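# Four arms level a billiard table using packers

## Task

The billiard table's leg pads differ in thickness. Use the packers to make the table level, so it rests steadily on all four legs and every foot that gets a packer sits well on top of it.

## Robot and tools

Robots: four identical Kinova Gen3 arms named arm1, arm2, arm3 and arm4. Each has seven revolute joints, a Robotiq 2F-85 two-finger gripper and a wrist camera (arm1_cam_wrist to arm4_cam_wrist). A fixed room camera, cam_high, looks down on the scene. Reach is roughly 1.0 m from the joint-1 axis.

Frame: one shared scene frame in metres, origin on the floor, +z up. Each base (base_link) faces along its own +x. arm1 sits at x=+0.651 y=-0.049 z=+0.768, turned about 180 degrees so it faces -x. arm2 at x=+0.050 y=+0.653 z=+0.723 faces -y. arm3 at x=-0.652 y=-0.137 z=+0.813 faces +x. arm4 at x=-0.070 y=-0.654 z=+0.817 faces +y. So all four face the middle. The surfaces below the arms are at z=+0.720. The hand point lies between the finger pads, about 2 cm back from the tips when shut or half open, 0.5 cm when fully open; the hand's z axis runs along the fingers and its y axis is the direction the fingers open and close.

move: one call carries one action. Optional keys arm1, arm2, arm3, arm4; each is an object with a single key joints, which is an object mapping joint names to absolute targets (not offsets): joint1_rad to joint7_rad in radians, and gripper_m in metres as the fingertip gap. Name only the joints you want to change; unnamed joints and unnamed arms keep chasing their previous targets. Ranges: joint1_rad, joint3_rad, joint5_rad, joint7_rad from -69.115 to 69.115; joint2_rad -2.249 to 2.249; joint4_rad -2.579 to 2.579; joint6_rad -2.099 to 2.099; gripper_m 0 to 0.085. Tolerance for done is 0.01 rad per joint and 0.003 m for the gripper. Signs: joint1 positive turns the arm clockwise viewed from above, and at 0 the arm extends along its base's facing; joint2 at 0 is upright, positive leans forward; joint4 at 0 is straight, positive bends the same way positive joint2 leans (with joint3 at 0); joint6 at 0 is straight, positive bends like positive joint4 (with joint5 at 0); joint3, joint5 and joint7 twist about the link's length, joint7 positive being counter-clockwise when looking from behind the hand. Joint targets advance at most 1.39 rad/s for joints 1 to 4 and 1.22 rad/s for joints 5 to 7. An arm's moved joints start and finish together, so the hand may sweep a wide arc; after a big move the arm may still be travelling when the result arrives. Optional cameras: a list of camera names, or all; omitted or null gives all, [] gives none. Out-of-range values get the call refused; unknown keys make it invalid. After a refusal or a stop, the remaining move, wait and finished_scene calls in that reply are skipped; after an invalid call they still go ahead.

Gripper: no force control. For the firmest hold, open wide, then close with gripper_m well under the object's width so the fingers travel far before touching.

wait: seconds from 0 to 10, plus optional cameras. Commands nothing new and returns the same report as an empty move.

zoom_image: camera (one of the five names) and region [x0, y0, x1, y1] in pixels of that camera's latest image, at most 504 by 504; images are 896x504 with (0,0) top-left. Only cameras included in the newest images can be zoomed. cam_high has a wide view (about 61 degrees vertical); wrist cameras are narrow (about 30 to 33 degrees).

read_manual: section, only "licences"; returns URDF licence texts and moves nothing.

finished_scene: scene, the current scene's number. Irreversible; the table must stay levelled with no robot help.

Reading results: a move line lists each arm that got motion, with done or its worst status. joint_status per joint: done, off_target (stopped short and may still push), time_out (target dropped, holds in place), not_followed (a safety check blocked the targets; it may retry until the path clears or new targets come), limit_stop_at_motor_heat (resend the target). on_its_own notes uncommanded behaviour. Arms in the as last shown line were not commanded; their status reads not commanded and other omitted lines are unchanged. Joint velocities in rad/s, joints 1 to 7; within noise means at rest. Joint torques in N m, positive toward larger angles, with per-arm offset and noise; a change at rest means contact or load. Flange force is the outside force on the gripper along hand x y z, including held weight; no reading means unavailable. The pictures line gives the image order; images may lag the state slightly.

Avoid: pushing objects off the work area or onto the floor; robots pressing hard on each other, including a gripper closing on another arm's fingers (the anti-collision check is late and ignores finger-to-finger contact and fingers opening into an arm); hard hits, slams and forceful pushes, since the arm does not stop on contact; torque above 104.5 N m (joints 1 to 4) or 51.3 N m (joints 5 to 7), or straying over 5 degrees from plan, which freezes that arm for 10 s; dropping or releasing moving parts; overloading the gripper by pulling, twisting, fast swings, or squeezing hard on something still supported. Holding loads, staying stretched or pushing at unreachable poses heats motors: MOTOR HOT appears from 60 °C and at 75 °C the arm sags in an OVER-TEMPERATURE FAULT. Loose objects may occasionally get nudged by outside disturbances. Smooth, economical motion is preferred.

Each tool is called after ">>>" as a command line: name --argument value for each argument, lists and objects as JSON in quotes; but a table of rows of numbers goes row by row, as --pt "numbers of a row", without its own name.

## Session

>>> move

Scene clock: 0.00 s.
Joint torques (N m): no reading
Motor temperatures (°C): arm1=[35 33 34 38 36 39 38] | arm2=[30 35 32 34 41 43 38] | arm3=[36 35 32 30 46 44 40] | arm4=[36 33 32 30 36 41 45]
Flange force (N): no reading
Joint velocities: within noise
arm1.joint_positions: joint1_rad=-0.330 joint2_rad=-0.441 joint3_rad=-0.115 joint4_rad=+1.520 joint5_rad=-0.085 joint6_rad=+1.841 joint7_rad=+0.745 gripper_m=+0.085
arm1.joint_status: not commanded
arm1.hand: x=+0.5039 y=-0.1260 z=+1.2771 quat_wxyz=(+0.077, +0.977, -0.182, -0.078) (m; scene frame)
arm2.joint_positions: joint1_rad=+0.098 joint2_rad=-0.239 joint3_rad=-0.130 joint4_rad=+1.377 joint5_rad=-0.088 joint6_rad=+1.974 joint7_rad=+1.935 gripper_m=+0.085
arm2.joint_status: not commanded
arm2.hand: x=+0.0546 y=+0.4571 z=+1.2367 quat_wxyz=(-0.033, -0.542, -0.839, -0.010) (m; scene frame)
arm3.joint_positions: joint1_rad=-0.883 joint2_rad=-0.380 joint3_rad=-0.023 joint4_rad=+1.707 joint5_rad=-0.054 joint6_rad=+2.064 joint7_rad=+0.885 gripper_m=+0.085
arm3.joint_status: not commanded
arm3.hand: x=-0.6006 y=-0.0938 z=+1.2640 quat_wxyz=(+0.102, +0.096, -0.988, +0.066) (m; scene frame)
arm4.joint_positions: joint1_rad=-0.435 joint2_rad=-0.474 joint3_rad=-0.122 joint4_rad=+1.410 joint5_rad=-0.132 joint6_rad=+1.893 joint7_rad=+1.170 gripper_m=+0.085
arm4.joint_status: not commanded
arm4.hand: x=-0.1751 y=-0.5362 z=+1.3661 quat_wxyz=(-0.019, +0.768, -0.621, -0.155) (m; scene frame)
pictures: arm1_cam_wrist, arm2_cam_wrist, arm3_cam_wrist, arm4_cam_wrist, cam_high

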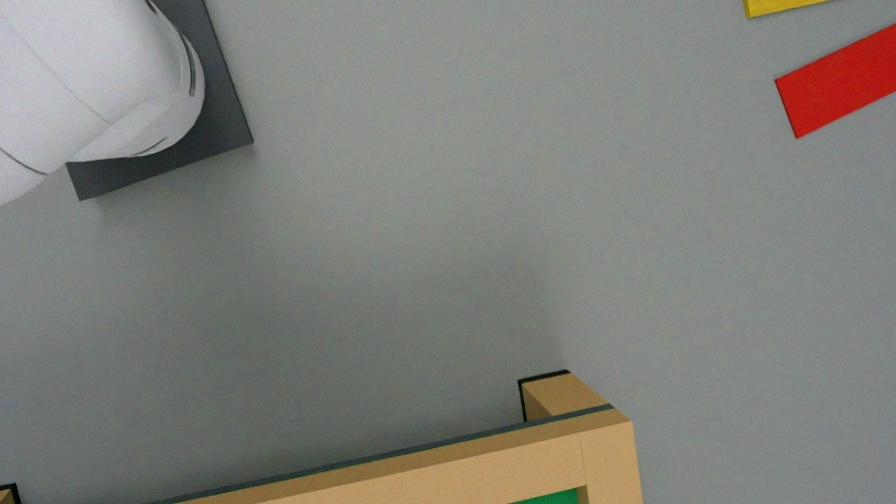

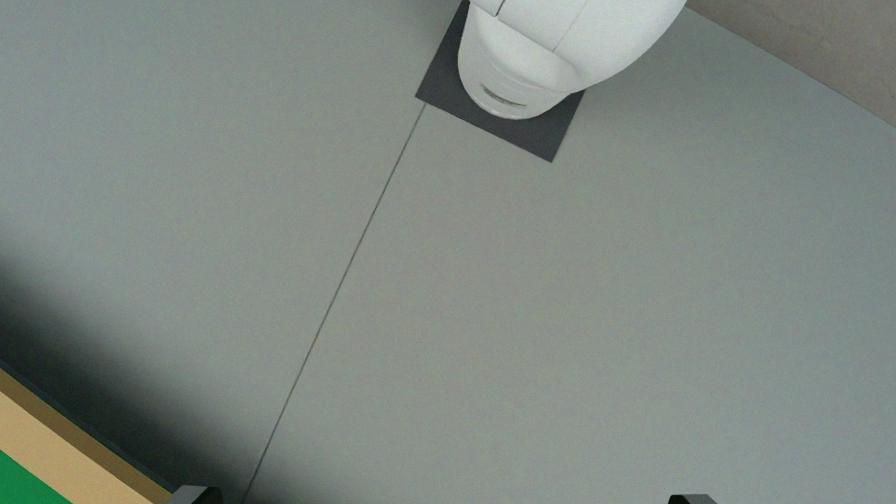

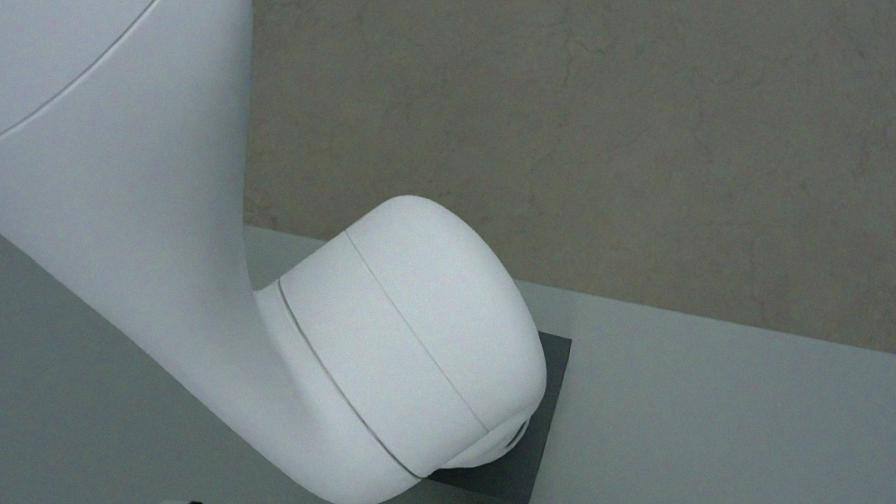

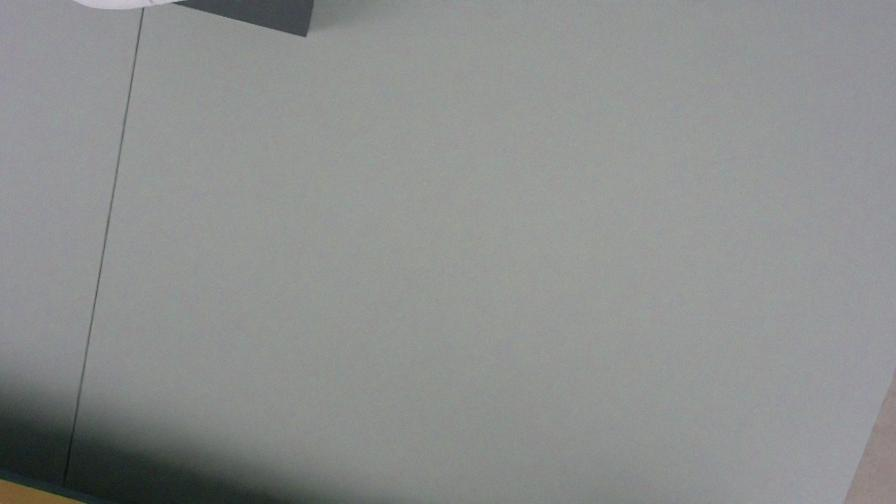

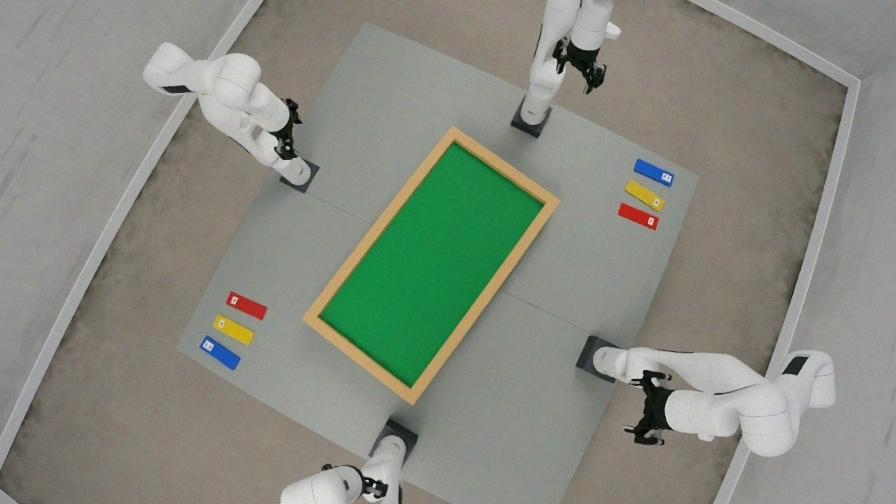

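>>> move --arm1 '{"joints": {"joint1_rad": 2.239, "joint2_rad": -0.45, "joint3_rad": 0, "joint4_rad": 1.6, "joint5_rad": 2.141, "joint6_rad": 0.5, "joint7_rad": -1.571}}' --arm2 '{"joints": {"joint1_rad": 1.65, "joint2_rad": -0.3, "joint3_rad": 0, "joint4_rad": 1.6, "joint5_rad": 1.138, "joint6_rad": 0.5, "joint7_rad": -1.571}}' --arm4 '{"joints": {"joint1_rad": 0.747, "joint2_rad": -0.3, "joint3_rad": 0, "joint4_rad": 1.6, "joint5_rad": 0, "joint6_rad": 0.8, "joint7_rad": -1.571}}' --cameras '["cam_high"]'

Scene clock: 132.30 s.
Joint torques (N m): arm1=[1.6 -2.78 0.68 -9.61 1.47 0.82 0.07] | arm2=[-0.86 -5.51 -0.11 -11.48 1.2 -1.47 -0.22] | arm3=[-1.94 -0.88 -0.97 -7.41 0.13 0.48 -0.07] | arm4=[-0.28 -7.49 1.34 -11.62 -0.19 -2.47 0.36]
Motor temperatures (°C): arm1=[35 33 34 39 36 38 38] | arm2=[30 35 32 34 41 43 38] | arm3=[36 35 32 30 45 44 40] | arm4=[36 32 32 30 36 41 45]
Flange force (N): arm1=[3.6 2.9 3.5] | arm2=[0.4 -2.1 -1.0] | arm3=[-1.9 -1.3 -3.0] | arm4=[1.8 -7.7 4.2]
move: arm1 done; arm2 done; arm4 done
Joint velocities: within noise
arm1.joint_positions: joint1_rad=+2.239 joint2_rad=-0.450 joint3_rad=+0.000 joint4_rad=+1.600 joint5_rad=+2.141 joint6_rad=+0.500 joint7_rad=-1.571 gripper_m=+0.085
arm1.joint_status: all done
arm1.hand: x=+0.9662 y=+0.1073 z=+1.7456 quat_wxyz=(-0.611, -0.196, -0.404, -0.652) (m; scene frame)
arm2.joint_positions: joint1_rad=+1.650 joint2_rad=-0.300 joint3_rad=+0.000 joint4_rad=+1.600 joint5_rad=+1.138 joint6_rad=+0.500 joint7_rad=-1.571 gripper_m=+0.085
arm2.joint_status: all done
arm2.hand: x=-0.4048 y=+0.8468 z=+1.5020 quat_wxyz=(-0.497, -0.187, +0.670, +0.518) (m; scene frame)
arm3: as last shown
arm4.joint_positions: joint1_rad=+0.747 joint2_rad=-0.300 joint3_rad=+0.000 joint4_rad=+1.600 joint5_rad=+0.000 joint6_rad=+0.800 joint7_rad=-1.571 gripper_m=+0.085
arm4.joint_status: all done
arm4.hand: x=+0.2522 y=-0.3435 z=+1.4311 quat_wxyz=(+0.199, -0.795, -0.346, -0.457) (m; scene frame)
pictures: cam_high

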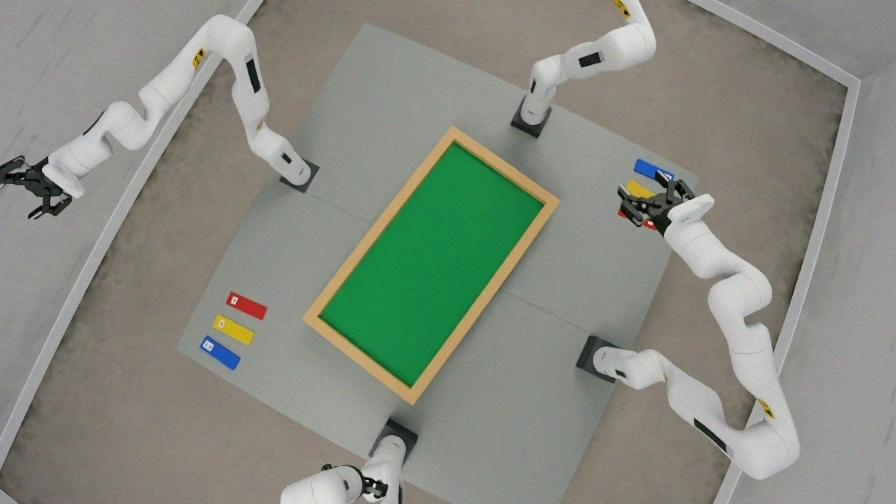

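>>> move --arm1 '{"joints": {"joint1_rad": 2.239, "joint2_rad": 0.7487, "joint3_rad": 0, "joint4_rad": 2.393, "joint5_rad": 2.141, "joint6_rad": -0.785, "joint7_rad": -1.571}}' --arm2 '{"joints": {"joint1_rad": 1.65, "joint2_rad": 0.6, "joint3_rad": 0, "joint4_rad": 2.53, "joint5_rad": 1.138, "joint6_rad": -0.785, "joint7_rad": -1.571}}' --arm4 '{"joints": {"joint1_rad": 1.35, "joint2_rad": 0.9355, "joint3_rad": 0, "joint4_rad": 2.478, "joint5_rad": 0, "joint6_rad": -1.058, "joint7_rad": -1.571}}' --cameras '["arm1_cam_wrist", "arm2_cam_wrist"]'

>>> move --arm4 '{"joints": {"joint1_rad": 0.747}}' --cameras '["arm1_cam_wrist", "arm2_cam_wrist", "arm4_cam_wrist"]'

Scene clock: 156.20 s.
Joint torques (N m): arm1=[1.72 -14.33 0.43 1.3 0.42 -2.02 0.09] | arm2=[-0.88 -12.16 -0.5 -0.5 -0.01 -2.18 -0.18] | arm3=[-1.9 -0.79 -1.01 -7.44 0.1 0.49 -0.08] | arm4=[-0.25 -17.77 1.81 -0.41 -0.22 -2.03 0.38]
Motor temperatures (°C): arm1=[35 33 34 39 36 38 38] | arm2=[30 35 32 35 41 43 38] | arm3=[36 35 32 30 45 44 40] | arm4=[36 33 32 30 36 41 45]
Flange force (N): arm1=[-0.2 3.7 8.3] | arm2=[-0.1 2.1 -2.9] | arm3=[-1.9 -1.6 -2.7] | arm4=[-8.3 0.0 1.8]
move: arm1 done; arm2 done; arm4 done
Joint velocities: within noise
arm1.joint_positions: joint1_rad=+2.239 joint2_rad=+0.749 joint3_rad=+0.000 joint4_rad=+2.393 joint5_rad=+2.141 joint6_rad=-0.785 joint7_rad=-1.571 gripper_m=+0.085
arm1.joint_status: all done
arm1.hand: x=+0.6314 y=+0.1826 z=+0.8255 quat_wxyz=(+0.381, -0.052, -0.923, -0.020) (m; scene frame)
arm2.joint_positions: joint1_rad=+1.650 joint2_rad=+0.600 joint3_rad=+0.000 joint4_rad=+2.530 joint5_rad=+1.138 joint6_rad=-0.785 joint7_rad=-1.571 gripper_m=+0.085
arm2.joint_status: all done
arm2.hand: x=-0.3014 y=+0.5065 z=+0.8162 quat_wxyz=(-0.328, -0.466, +0.800, -0.190) (m; scene frame)
arm3: as last shown
arm4.joint_positions: joint1_rad=+1.350 joint2_rad=+0.936 joint3_rad=+0.000 joint4_rad=+2.478 joint5_rad=+0.000 joint6_rad=-1.058 joint7_rad=-1.571 gripper_m=+0.085
arm4.joint_status: all done
arm4.hand: x=+0.3986 y=-0.5750 z=+0.8291 quat_wxyz=(+0.042, -0.918, -0.101, -0.381) (m; scene frame)
pictures: arm1_cam_wrist, arm2_cam_wrist

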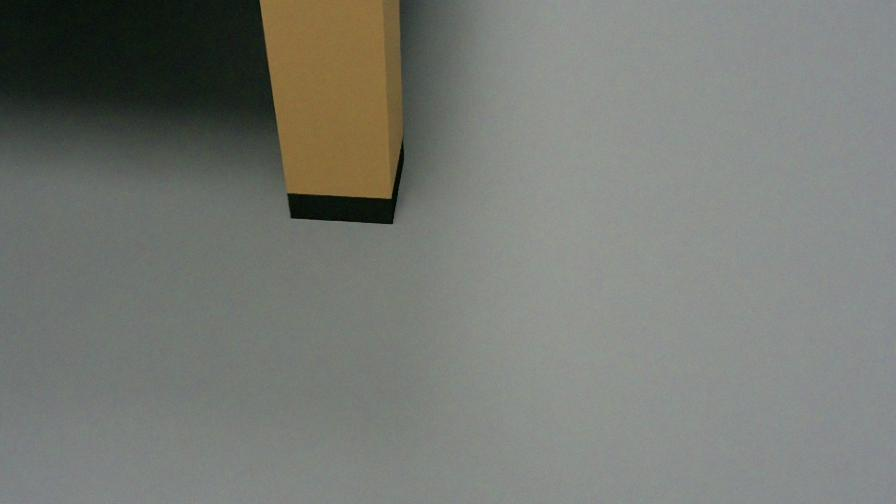

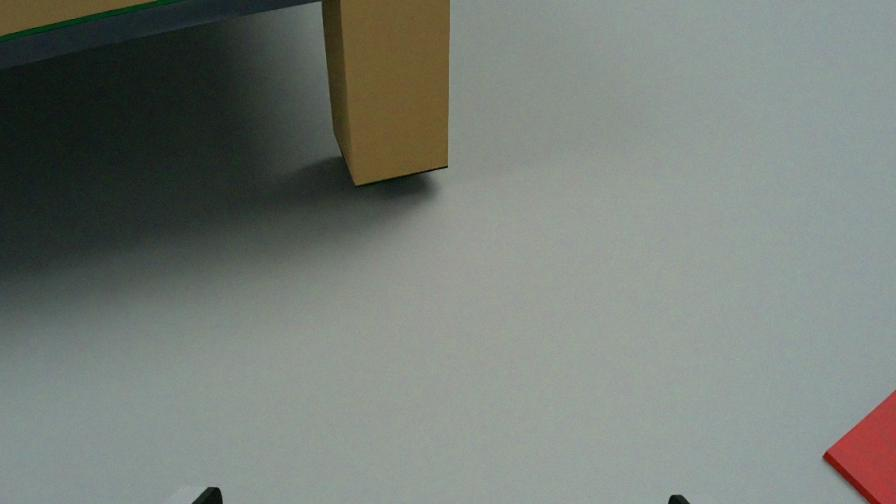

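Scene clock: 158.07 s.
Joint torques (N m): arm1=[1.7 -14.34 0.42 1.28 0.42 -2.04 0.08] | arm2=[-0.92 -12.19 -0.46 -0.46 0.01 -2.18 -0.16] | arm3=[-1.91 -0.85 -0.99 -7.47 0.13 0.45 -0.08] | arm4=[-0.23 -17.76 1.81 -0.37 -0.23 -2.02 0.34]
Motor temperatures (°C): arm1=[35 33 34 39 36 38 38] | arm2=[30 35 32 35 41 43 38] | arm3=[36 35 32 30 45 44 40] | arm4=[36 33 32 30 36 41 45]
Flange force (N): arm1=[-0.3 3.6 8.5] | arm2=[0.0 2.3 -2.9] | arm3=[-1.9 -1.5 -2.8] | arm4=[-8.3 0.0 1.8]
move: arm4 done
Joint velocities: within noise
arm1, arm2, arm3: as last shown
arm1.hand: x=+0.6313 y=+0.1826 z=+0.8255 quat_wxyz=(+0.381, -0.052, -0.923, -0.020) (m; scene frame)
arm4.joint_positions: joint1_rad=+0.747 joint2_rad=+0.936 joint3_rad=+0.000 joint4_rad=+2.478 joint5_rad=+0.000 joint6_rad=-1.058 joint7_rad=-1.571 gripper_m=+0.085
arm4.joint_status: all done
arm4.hand: x=+0.2713 y=-0.3231 z=+0.8291 quat_wxyz=(+0.153, -0.847, -0.369, -0.352) (m; scene frame)
pictures: arm1_cam_wrist, arm2_cam_wrist, arm4_cam_wrist

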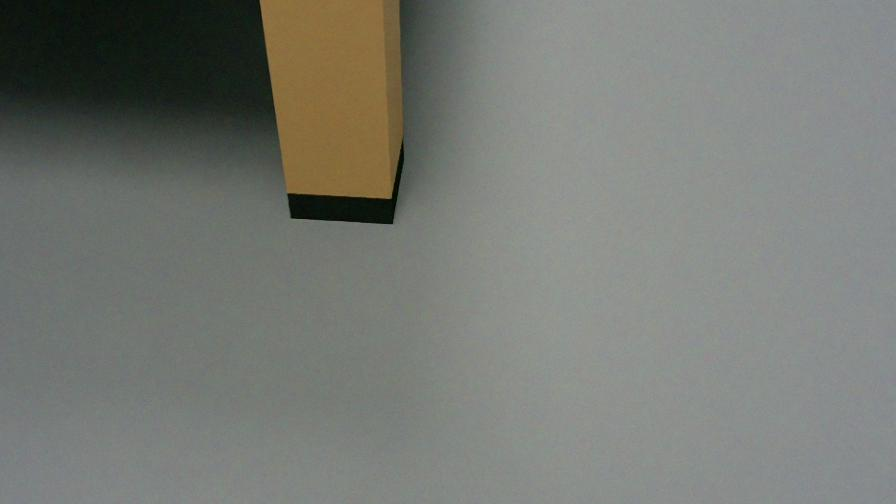

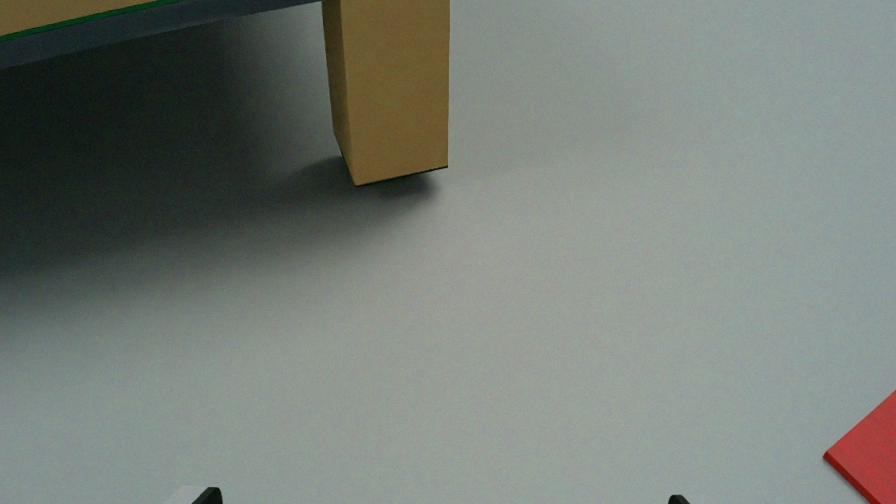

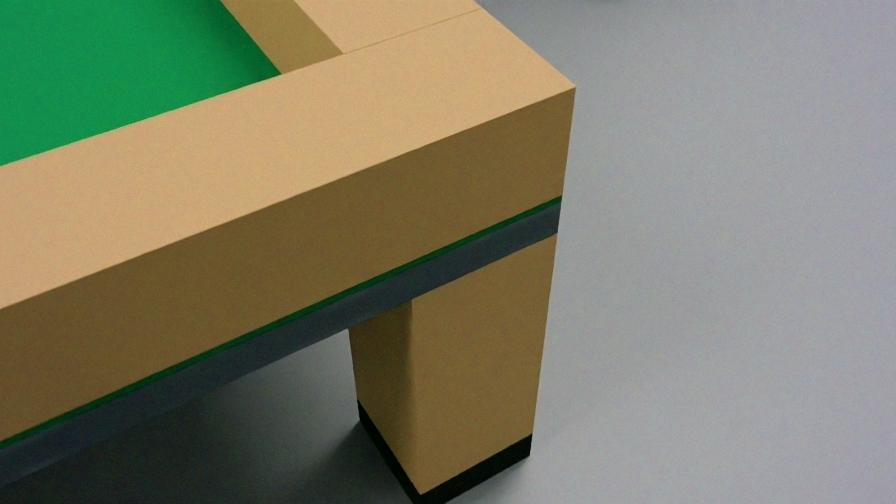

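>>> zoom_image --camera "arm2_cam_wrist" --region '[320, 120, 460, 200]'

>>> zoom_image --camera "arm1_cam_wrist" --region '[270, 150, 430, 240]'

>>> zoom_image --camera "arm4_cam_wrist" --region '[340, 380, 560, 504]'

Scaled by 3.600 from the camera's 896x504 image, which has a finer 1280x720 frame.

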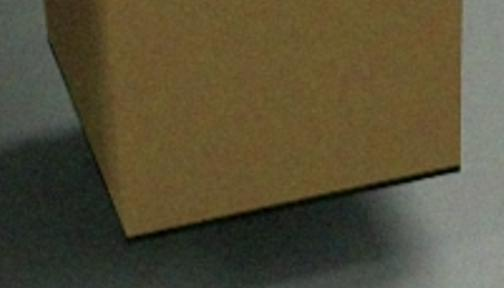

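Scaled by 3.150 from the camera's 896x504 image, which has a finer 1280x720 frame.

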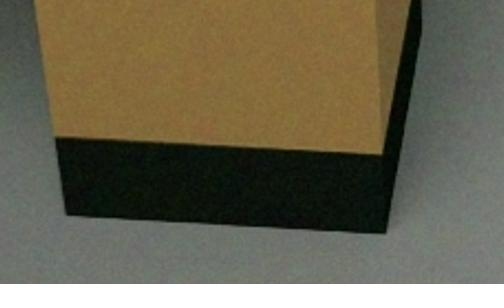

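Scaled by 2.291 from the camera's 896x504 image, which has a finer 1280x720 frame.

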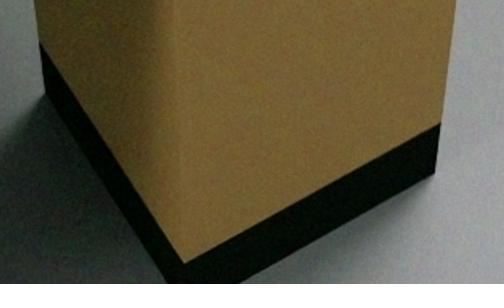

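>>> move --arm3 '{"joints": {"joint1_rad": -1.85, "joint2_rad": -0.45, "joint3_rad": 0, "joint4_rad": 1.6, "joint5_rad": 0.372, "joint6_rad": 1.8, "joint7_rad": 1.571}}' --arm4 '{"joints": {"joint1_rad": 1.35}}' --arm1 '{"joints": {"joint2_rad": -0.45, "joint4_rad": 1.6, "joint6_rad": 0.5}}' --cameras '[]'

>>> move --arm3 '{"joints": {"joint1_rad": -1.85, "joint2_rad": 0.8914, "joint3_rad": 0, "joint4_rad": 2.2502, "joint5_rad": 0.372, "joint6_rad": 0.785, "joint7_rad": 1.571}}' --arm4 '{"joints": {"joint2_rad": -0.3, "joint4_rad": 1.6, "joint6_rad": 0.8}}' --cameras '["arm2_cam_wrist", "arm3_cam_wrist", "cam_high"]'

Scene clock: 311.33 s.
Joint torques (N m): arm1=[1.62 -2.8 0.7 -9.58 1.44 0.83 0.03] | arm2=[-0.87 -12.22 -0.5 -0.46 0.01 -2.17 -0.18] | arm3=[-1.91 -0.26 -1.52 -8.08 1.18 -0.77 -0.07] | arm4=[-0.26 -17.79 1.79 -0.41 -0.21 -2.02 0.37]
Motor temperatures (°C): arm1=[35 33 34 38 35 39 38] | arm2=[30 36 32 34 41 43 38] | arm3=[36 35 32 30 45 44 39] | arm4=[36 34 32 30 36 41 45]
Flange force (N): arm1=[3.6 3.0 3.6] | arm2=[-0.2 2.1 -2.6] | arm3=[-1.8 -2.8 -1.6] | arm4=[-8.4 0.0 1.8]
move: arm1 done; arm3 done; arm4 done
Joint velocities: within noise
arm1.joint_positions: joint1_rad=+2.239 joint2_rad=-0.450 joint3_rad=+0.000 joint4_rad=+1.600 joint5_rad=+2.141 joint6_rad=+0.500 joint7_rad=-1.571 gripper_m=+0.085
arm1.joint_status: all done
arm1.hand: x=+0.9662 y=+0.1073 z=+1.7456 quat_wxyz=(-0.611, -0.196, -0.404, -0.652) (m; scene frame)
arm2: as last shown
arm3.joint_positions: joint1_rad=-1.850 joint2_rad=-0.450 joint3_rad=+0.000 joint4_rad=+1.600 joint5_rad=+0.372 joint6_rad=+1.800 joint7_rad=+1.571 gripper_m=+0.085
arm3.joint_status: all done
arm3.hand: x=-0.5587 y=+0.0384 z=+1.3213 quat_wxyz=(-0.202, +0.730, -0.652, +0.032) (m; scene frame)
arm4.joint_positions: joint1_rad=+1.350 joint2_rad=+0.936 joint3_rad=+0.000 joint4_rad=+2.478 joint5_rad=+0.000 joint6_rad=-1.058 joint7_rad=-1.571 gripper_m=+0.085
arm4.joint_status: all done
arm4.hand: x=+0.3986 y=-0.5750 z=+0.8291 quat_wxyz=(+0.042, -0.918, -0.101, -0.381) (m; scene frame)
pictures: none
No camera images: "cameras" was empty.

Scene clock: 314.00 s.
Joint torques (N m): arm1=[1.62 -2.78 0.7 -9.58 1.45 0.82 0.03] | arm2=[-0.91 -12.2 -0.49 -0.49 0.01 -2.16 -0.19] | arm3=[-1.8 -14.35 0.07 2.84 0.32 1.76 -0.08] | arm4=[-0.25 -7.48 1.33 -11.62 -0.19 -2.48 0.4]
Motor temperatures (°C): arm1=[35 33 34 38 35 39 38] | arm2=[30 36 32 34 41 43 38] | arm3=[36 35 32 30 45 44 39] | arm4=[36 34 32 30 36 41 45]
Flange force (N): arm1=[3.6 3.0 3.6] | arm2=[-0.3 2.0 -2.7] | arm3=[-3.1 -6.2 -0.5] | arm4=[1.9 -7.8 4.3]
move: arm3 done; arm4 done
Joint velocities: within noise
arm1, arm2: as last shown
arm3.joint_positions: joint1_rad=-1.850 joint2_rad=+0.891 joint3_rad=+0.000 joint4_rad=+2.250 joint5_rad=+0.372 joint6_rad=+0.785 joint7_rad=+1.571 gripper_m=+0.085
arm3.joint_status: all done
arm3.hand: x=-0.5791 y=+0.0064 z=+0.8299 quat_wxyz=(+0.171, +0.819, -0.431, +0.337) (m; scene frame)
arm4.joint_positions: joint1_rad=+1.350 joint2_rad=-0.300 joint3_rad=+0.000 joint4_rad=+1.600 joint5_rad=+0.000 joint6_rad=+0.800 joint7_rad=-1.571 gripper_m=+0.085
arm4.joint_status: all done
arm4.hand: x=+0.3714 y=-0.5813 z=+1.4310 quat_wxyz=(+0.055, -0.862, -0.094, -0.495) (m; scene frame)
pictures: arm2_cam_wrist, arm3_cam_wrist, cam_high

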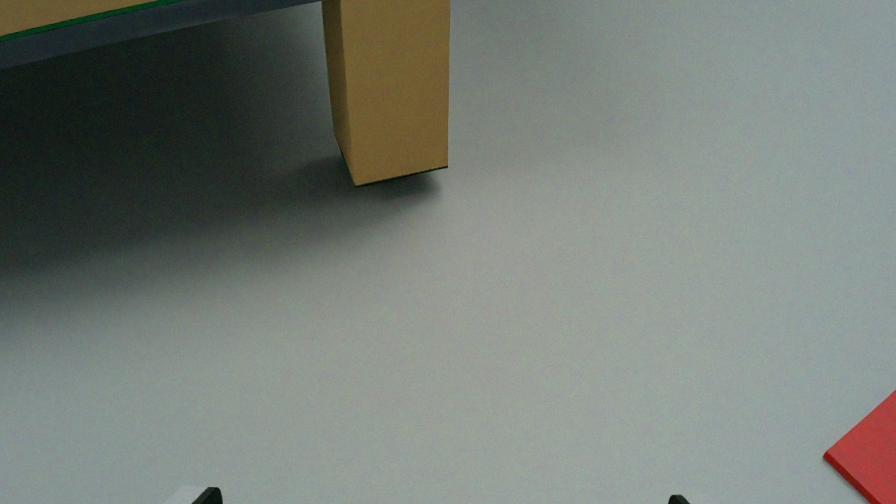

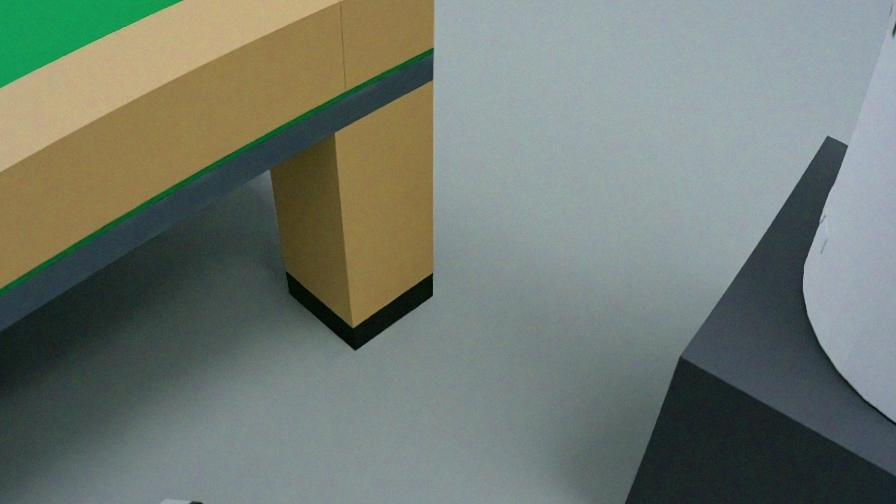

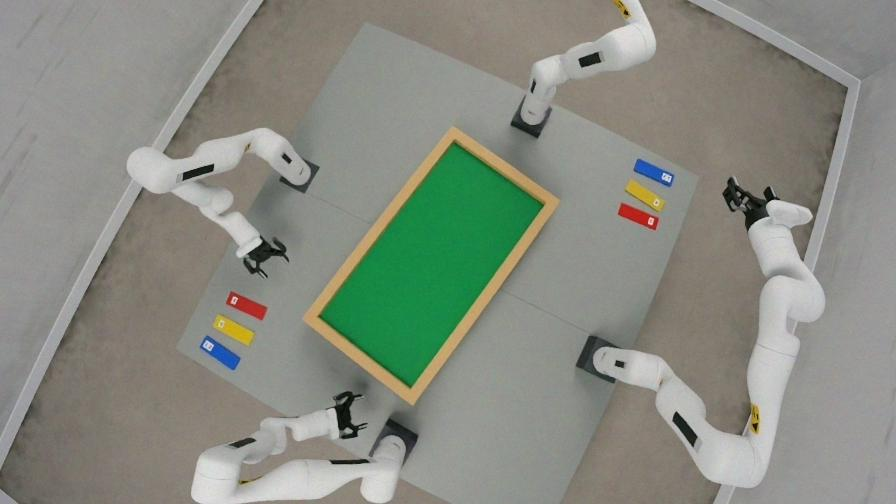

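>>> zoom_image --camera "arm3_cam_wrist" --region '[270, 250, 450, 360]'

Scaled by 2.800 from the camera's 896x504 image, which has a finer 1280x720 frame.

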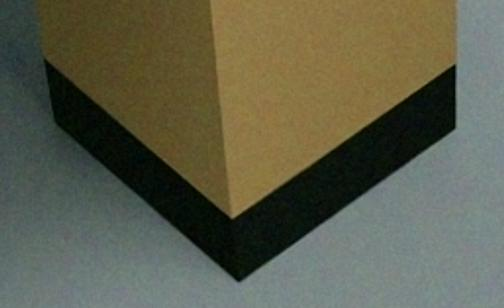

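>>> move --arm3 '{"joints": {"joint1_rad": -1.85, "joint2_rad": -0.45, "joint3_rad": 0, "joint4_rad": 1.6, "joint5_rad": 0, "joint6_rad": 1.8, "joint7_rad": 0.0}}' --arm2 '{"joints": {"joint1_rad": 1.65, "joint2_rad": -0.3, "joint3_rad": 0, "joint4_rad": 1.6, "joint5_rad": 0, "joint6_rad": 1.5, "joint7_rad": -0.9}}' --cameras '[]'

>>> move --arm3 '{"joints": {"joint1_rad": -1.731, "joint2_rad": 1.2378, "joint3_rad": 0, "joint4_rad": 0.2464, "joint5_rad": 0, "joint6_rad": 1.6574, "joint7_rad": -1.688}}' --arm2 '{"joints": {"joint1_rad": 0.0192, "joint2_rad": 0.3174, "joint3_rad": 0, "joint4_rad": 1.7012, "joint5_rad": 0, "joint6_rad": 1.117, "joint7_rad": -0.136}}' --cameras '["arm2_cam_wrist", "arm3_cam_wrist", "cam_high"]'

Scene clock: 411.00 s.
Joint torques (N m): arm1=[1.59 -2.8 0.7 -9.63 1.46 0.81 0.01] | arm2=[-0.88 -3.88 0.28 -9.71 -0.01 -1.02 -0.19] | arm3=[-1.86 -0.47 -1.03 -8.27 0.24 -0.76 -0.1] | arm4=[-0.26 -7.44 1.33 -11.63 -0.2 -2.5 0.36]
Motor temperatures (°C): arm1=[35 33 34 39 35 38 38] | arm2=[30 36 32 34 41 43 38] | arm3=[36 35 32 30 45 44 39] | arm4=[36 33 32 30 36 40 45]
Flange force (N): arm1=[3.7 3.1 3.5] | arm2=[-0.1 -0.4 -0.3] | arm3=[-2.3 1.7 -2.2] | arm4=[1.9 -7.7 4.2]
move: arm2 done; arm3 done
Joint velocities: within noise
arm1, arm4: as last shown
arm2.joint_positions: joint1_rad=+1.650 joint2_rad=-0.300 joint3_rad=+0.000 joint4_rad=+1.600 joint5_rad=+0.000 joint6_rad=+1.500 joint7_rad=-0.900 gripper_m=+0.085
arm2.joint_status: all done
arm2.hand: x=-0.2368 y=+0.6991 z=+1.1972 quat_wxyz=(-0.150, -0.286, +0.944, +0.063) (m; scene frame)
arm3.joint_positions: joint1_rad=-1.850 joint2_rad=-0.450 joint3_rad=+0.000 joint4_rad=+1.600 joint5_rad=+0.000 joint6_rad=+1.800 joint7_rad=+0.000 gripper_m=+0.085
arm3.joint_status: all done
arm3.hand: x=-0.6678 y=+0.0214 z=+1.3017 quat_wxyz=(+0.009, +0.117, -0.988, -0.101) (m; scene frame)
arm4.hand: x=+0.3714 y=-0.5813 z=+1.4311 quat_wxyz=(+0.055, -0.862, -0.094, -0.495) (m; scene frame)
pictures: none
No camera images: "cameras" was empty.

Scene clock: 413.93 s.
Joint torques (N m): arm1=[1.63 -2.82 0.68 -9.53 1.44 0.82 0.02] | arm2=[-1.19 -14.12 0.36 -8.06 -0.09 -0.04 -0.19] | arm3=[-1.68 -28.74 -0.43 -8.48 0.3 -0.3 -0.08] | arm4=[-0.31 -7.48 1.37 -11.55 -0.18 -2.49 0.35]
Motor temperatures (°C): arm1=[35 33 34 39 35 38 38] | arm2=[30 36 32 34 41 43 38] | arm3=[36 35 32 30 45 44 39] | arm4=[36 33 32 30 36 40 45]
Flange force (N): arm1=[3.6 3.0 3.8] | arm2=[-2.2 -0.4 -0.8] | arm3=no reading | arm4=[2.2 -7.8 4.2]
move: arm2 done; arm3 done
Joint velocities: within noise
arm1, arm4: as last shown
arm2.joint_positions: joint1_rad=+0.019 joint2_rad=+0.317 joint3_rad=+0.000 joint4_rad=+1.701 joint5_rad=+0.000 joint6_rad=+1.117 joint7_rad=-0.136 gripper_m=+0.085
arm2.joint_status: all done
arm2.hand: x=+0.0118 y=+0.2362 z=+0.9577 quat_wxyz=(+0.000, -0.997, +0.080, -0.007) (m; scene frame)
arm3.joint_positions: joint1_rad=-1.731 joint2_rad=+1.238 joint3_rad=+0.000 joint4_rad=+0.246 joint5_rad=+0.000 joint6_rad=+1.657 joint7_rad=-1.688 gripper_m=+0.085
arm3.joint_status: all done
arm3.hand: x=-0.7102 y=+0.5702 z=+0.9603 quat_wxyz=(+0.003, -0.708, -0.706, -0.006) (m; scene frame)
pictures: arm2_cam_wrist, arm3_cam_wrist, cam_high

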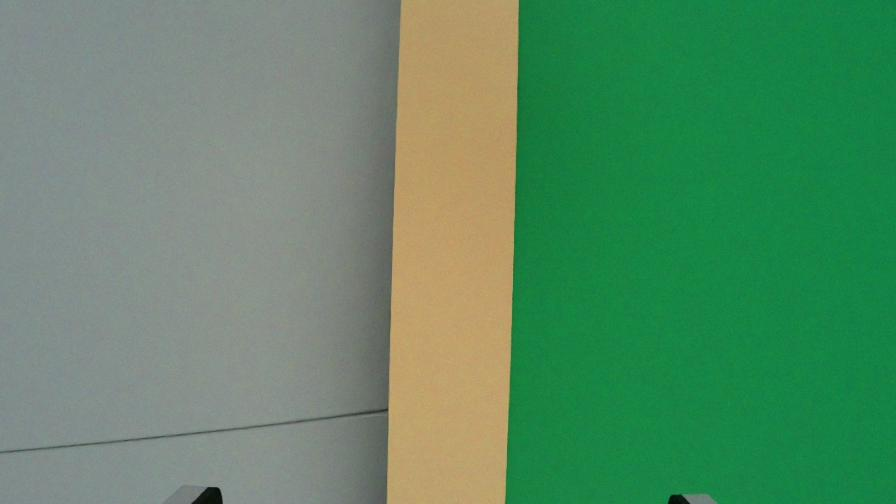

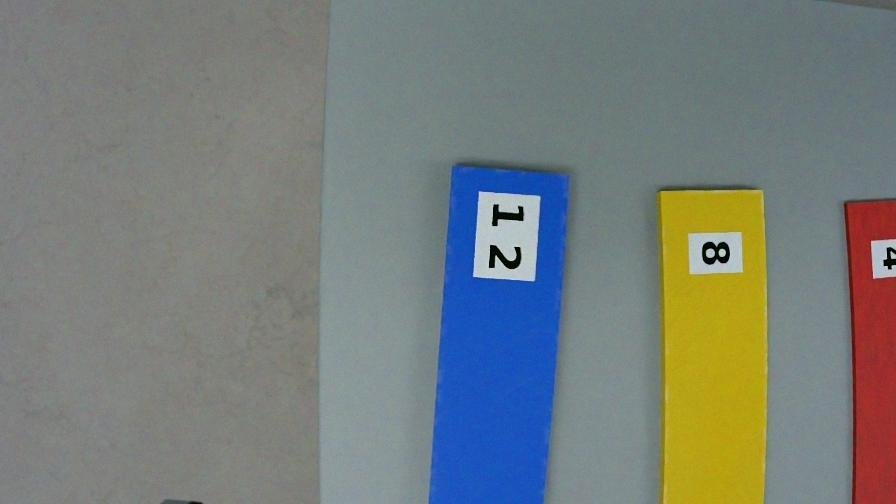

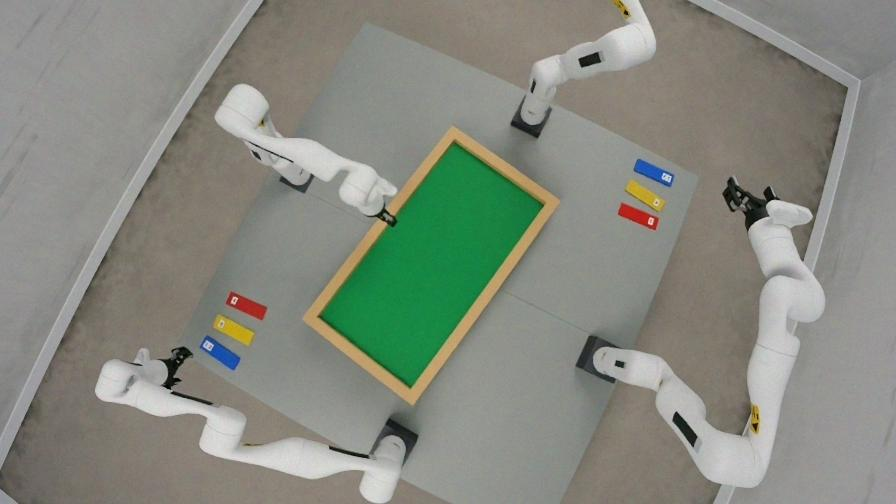

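>>> move --arm3 '{"joints": {"joint1_rad": -1.7155, "joint2_rad": 1.144, "joint4_rad": 0.8821, "joint6_rad": 1.1272, "joint7_rad": -1.75, "gripper_m": 0.066}}' --arm2 '{"joints": {"joint2_rad": 0.4519, "joint4_rad": 2.3162, "joint6_rad": 0.8194, "joint7_rad": -0.158}}' --cameras '["arm2_cam_wrist", "arm3_cam_wrist"]'

Scene clock: 449.77 s.
Joint torques (N m): arm1=[1.59 -2.79 0.65 -9.62 1.45 0.79 0.05] | arm2=[-1.09 -10.55 0.42 -1.7 -0.03 1.25 -0.16] | arm3=[-1.74 -27.08 -0.39 -7.55 0.3 -0.29 -0.09] | arm4=[-0.27 -7.47 1.34 -11.59 -0.18 -2.46 0.36]
Motor temperatures (°C): arm1=[35 33 34 39 35 38 38] | arm2=[30 36 32 34 41 43 38] | arm3=[36 37 32 30 45 44 39] | arm4=[36 33 32 31 36 41 45]
Flange force (N): arm1=[3.6 2.7 3.5] | arm2=[-2.3 0.1 -1.6] | arm3=[7.4 1.9 0.7] | arm4=[2.0 -7.7 4.3]
move: arm2 done; arm3 done
Joint velocities: within noise
arm1, arm4: as last shown
arm2.joint_positions: joint1_rad=+0.019 joint2_rad=+0.452 joint3_rad=+0.000 joint4_rad=+2.316 joint5_rad=+0.000 joint6_rad=+0.819 joint7_rad=-0.158 gripper_m=+0.085
arm2.joint_status: all done
arm2.hand: x=+0.0198 y=+0.4894 z=+0.8118 quat_wxyz=(+0.224, -0.971, +0.087, +0.008) (m; scene frame)
arm3.joint_positions: joint1_rad=-1.716 joint2_rad=+1.144 joint3_rad=+0.000 joint4_rad=+0.882 joint5_rad=+0.000 joint6_rad=+1.127 joint7_rad=-1.750 gripper_m=+0.066
arm3.joint_status: all done
arm3.hand: x=-0.6939 y=+0.5238 z=+0.8310 quat_wxyz=(-0.001, -0.735, -0.679, -0.002) (m; scene frame)
pictures: arm2_cam_wrist, arm3_cam_wrist

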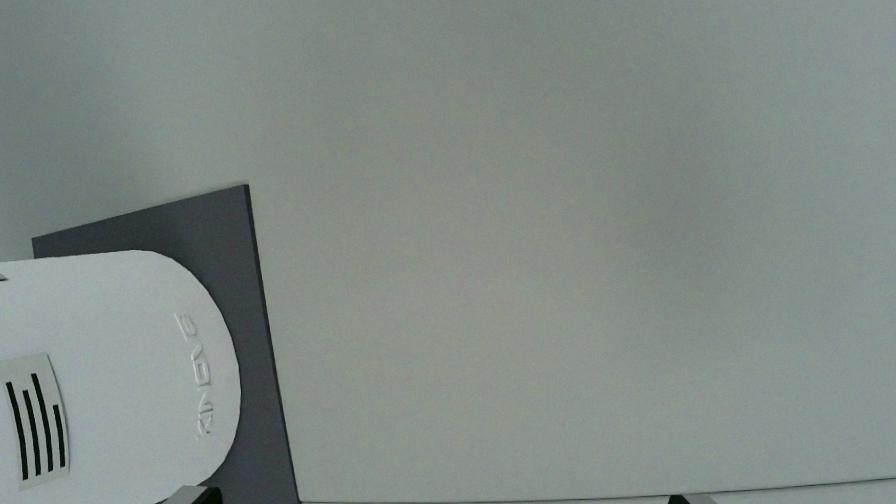

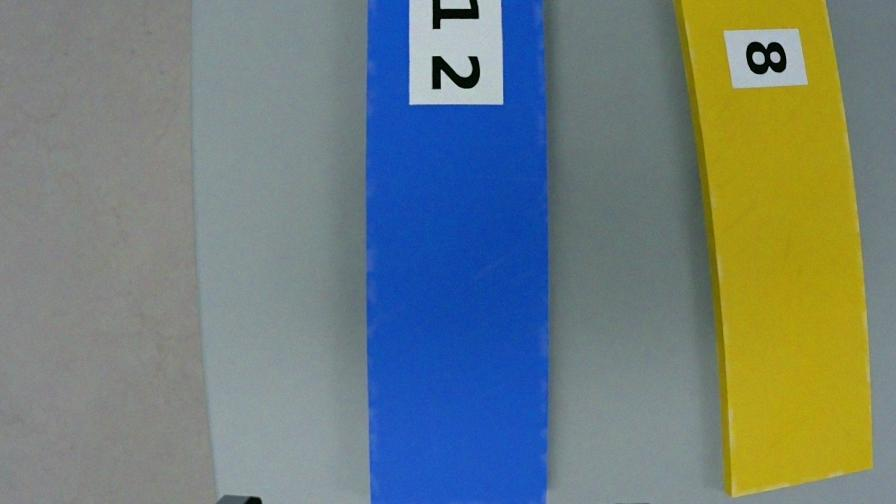

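>>> move --arm3 '{"joints": {"joint1_rad": -1.711, "joint2_rad": 1.2713, "joint4_rad": 0.883, "joint6_rad": 0.999, "joint7_rad": -1.748}}' --arm2 '{"joints": {"joint2_rad": 0.3174, "joint4_rad": 1.7012, "joint6_rad": 1.117, "joint7_rad": -0.158}}' --cameras '["arm2_cam_wrist", "arm3_cam_wrist"]'

Scene clock: 465.57 s.
Joint torques (N m): arm1=[1.6 -2.82 0.63 -9.56 1.46 0.82 0.06] | arm2=[-1.19 -14.1 0.33 -8.08 -0.07 -0.05 -0.17] | arm3=[-1.71 -27.47 -0.41 -7.01 0.28 -0.28 -0.11] | arm4=[-0.29 -7.45 1.33 -11.59 -0.19 -2.48 0.38]
Motor temperatures (°C): arm1=[35 33 34 39 35 38 38] | arm2=[30 36 32 34 41 43 38] | arm3=[36 37 32 30 45 44 39] | arm4=[36 33 32 31 36 41 45]
Flange force (N): arm1=[3.5 2.8 3.8] | arm2=[-2.2 -0.4 -0.8] | arm3=[7.1 1.9 1.7] | arm4=[2.0 -7.8 4.2]
move: arm2 done; arm3 done
Joint velocities: within noise
arm1, arm4: as last shown
arm2.joint_positions: joint1_rad=+0.019 joint2_rad=+0.317 joint3_rad=+0.000 joint4_rad=+1.701 joint5_rad=+0.000 joint6_rad=+1.117 joint7_rad=-0.158 gripper_m=+0.085
arm2.joint_status: all done
arm2.hand: x=+0.0118 y=+0.2362 z=+0.9577 quat_wxyz=(+0.001, -0.996, +0.091, -0.007) (m; scene frame)
arm3.joint_positions: joint1_rad=-1.711 joint2_rad=+1.271 joint3_rad=+0.000 joint4_rad=+0.883 joint5_rad=+0.000 joint6_rad=+0.999 joint7_rad=-1.748 gripper_m=+0.066
arm3.joint_status: all done
arm3.hand: x=-0.6906 y=+0.5241 z=+0.7460 quat_wxyz=(-0.001, -0.735, -0.678, -0.002) (m; scene frame)
pictures: arm2_cam_wrist, arm3_cam_wrist

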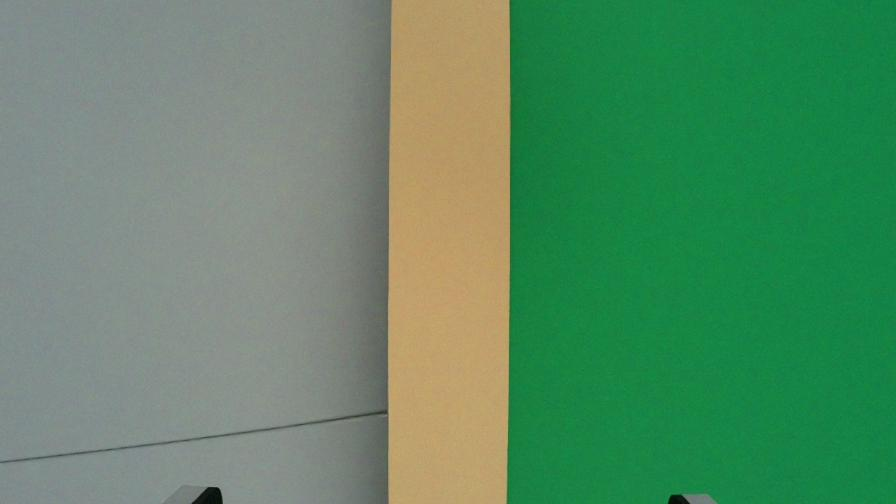

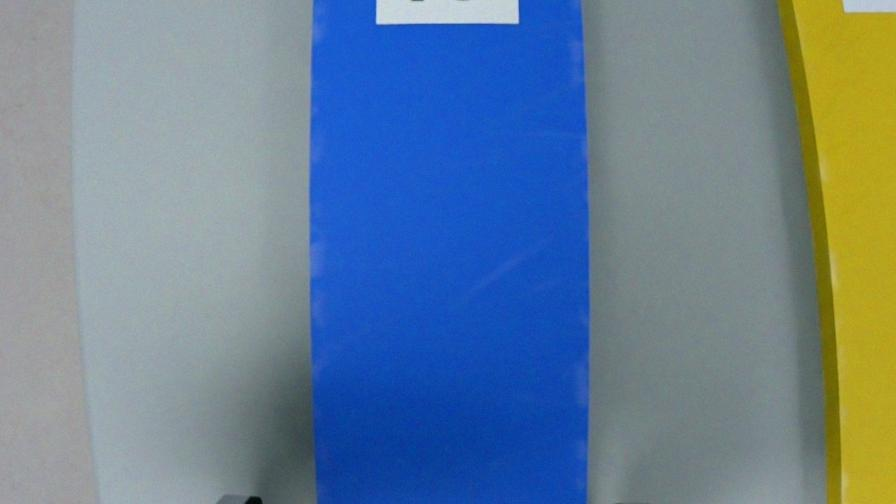

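>>> move --arm3 '{"joints": {"joint2_rad": 1.2813, "joint4_rad": 0.8806, "joint6_rad": 0.9914}}' --arm2 '{"joints": {"joint2_rad": 0.4519, "joint4_rad": 1.8643, "joint6_rad": 0.8194}}' --cameras '["arm2_cam_wrist"]'

>>> move --arm3 '{"joints": {"gripper_m": 0.042}}' --cameras '["arm3_cam_wrist"]'

Scene clock: 475.57 s.
Joint torques (N m): arm1=[1.63 -2.78 0.68 -9.6 1.46 0.86 0.03] | arm2=[-1.18 -15.12 0.41 -6.48 -0.06 -0.07 -0.18] | arm3=[-1.71 -27.47 -0.38 -6.96 0.25 -0.28 -0.1] | arm4=[-0.27 -7.44 1.33 -11.58 -0.18 -2.48 0.37]
Motor temperatures (°C): arm1=[35 33 34 39 35 38 38] | arm2=[30 36 32 34 41 43 38] | arm3=[36 37 32 30 45 44 39] | arm4=[36 33 32 31 36 41 45]
Flange force (N): arm1=[3.5 3.0 3.6] | arm2=[-2.5 0.1 -1.2] | arm3=[7.2 1.9 1.7] | arm4=[2.0 -7.7 4.2]
move: arm2 done; arm3 done
Joint velocities: within noise
arm1, arm4: as last shown
arm2.joint_positions: joint1_rad=+0.019 joint2_rad=+0.452 joint3_rad=+0.000 joint4_rad=+1.864 joint5_rad=+0.000 joint6_rad=+0.819 joint7_rad=-0.158 gripper_m=+0.085
arm2.joint_status: all done
arm2.hand: x=+0.0132 y=+0.2367 z=+0.8593 quat_wxyz=(+0.000, -0.996, +0.091, -0.007) (m; scene frame)
arm3.joint_positions: joint1_rad=-1.711 joint2_rad=+1.281 joint3_rad=+0.000 joint4_rad=+0.881 joint5_rad=+0.000 joint6_rad=+0.991 joint7_rad=-1.748 gripper_m=+0.066
arm3.joint_status: all done
arm3.hand: x=-0.6905 y=+0.5241 z=+0.7400 quat_wxyz=(-0.001, -0.735, -0.678, -0.002) (m; scene frame)
pictures: arm2_cam_wrist

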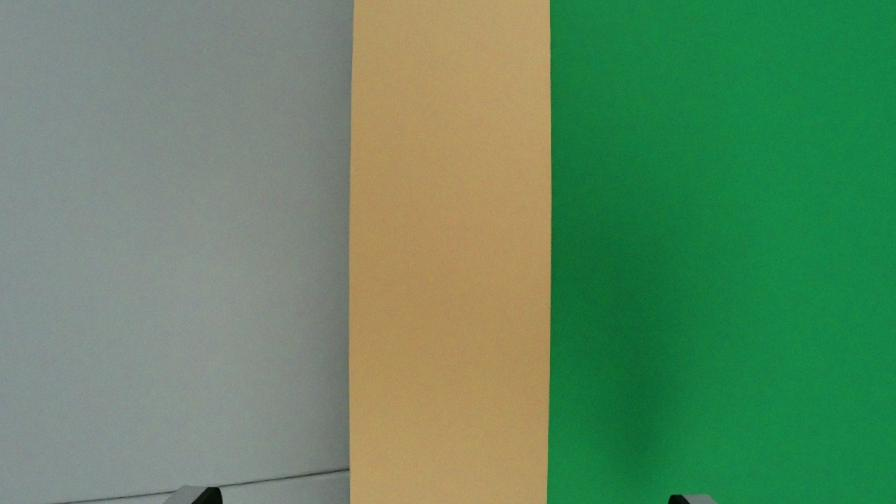

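Scene clock: 476.27 s.
Joint torques (N m): arm1=[1.62 -2.77 0.66 -9.6 1.44 0.81 0.02] | arm2=[-1.16 -15.04 0.43 -6.49 -0.08 -0.06 -0.19] | arm3=[-0.89 -19.93 0.15 -3.95 0.6 -0.41 -0.08] | arm4=[-0.29 -7.46 1.31 -11.59 -0.21 -2.47 0.36]
Motor temperatures (°C): arm1=[35 33 34 39 35 38 38] | arm2=[30 36 32 34 41 43 38] | arm3=[36 37 32 30 45 44 39] | arm4=[36 33 32 31 36 41 45]
Flange force (N): arm1=[3.5 2.8 3.6] | arm2=[-2.5 -0.1 -1.3] | arm3=[7.7 0.6 -9.8] | arm4=[2.0 -7.6 4.3]
move: arm3 off_target
Joint velocities: within noise
arm1, arm2, arm4: as last shown
arm3.joint_positions: joint1_rad=-1.711 joint2_rad=+1.281 joint3_rad=+0.000 joint4_rad=+0.881 joint5_rad=+0.000 joint6_rad=+0.991 joint7_rad=-1.748 gripper_m=+0.048
arm3.joint_status: gripper_m off_target (ended at +0.048, target +0.042)
arm3.hand: x=-0.6906 y=+0.5241 z=+0.7401 quat_wxyz=(-0.001, -0.735, -0.678, -0.002) (m; scene frame)
pictures: arm3_cam_wrist

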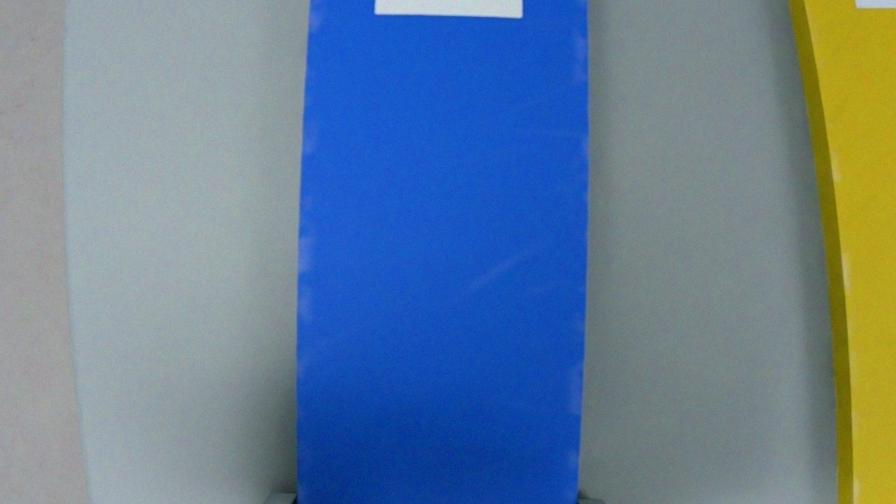

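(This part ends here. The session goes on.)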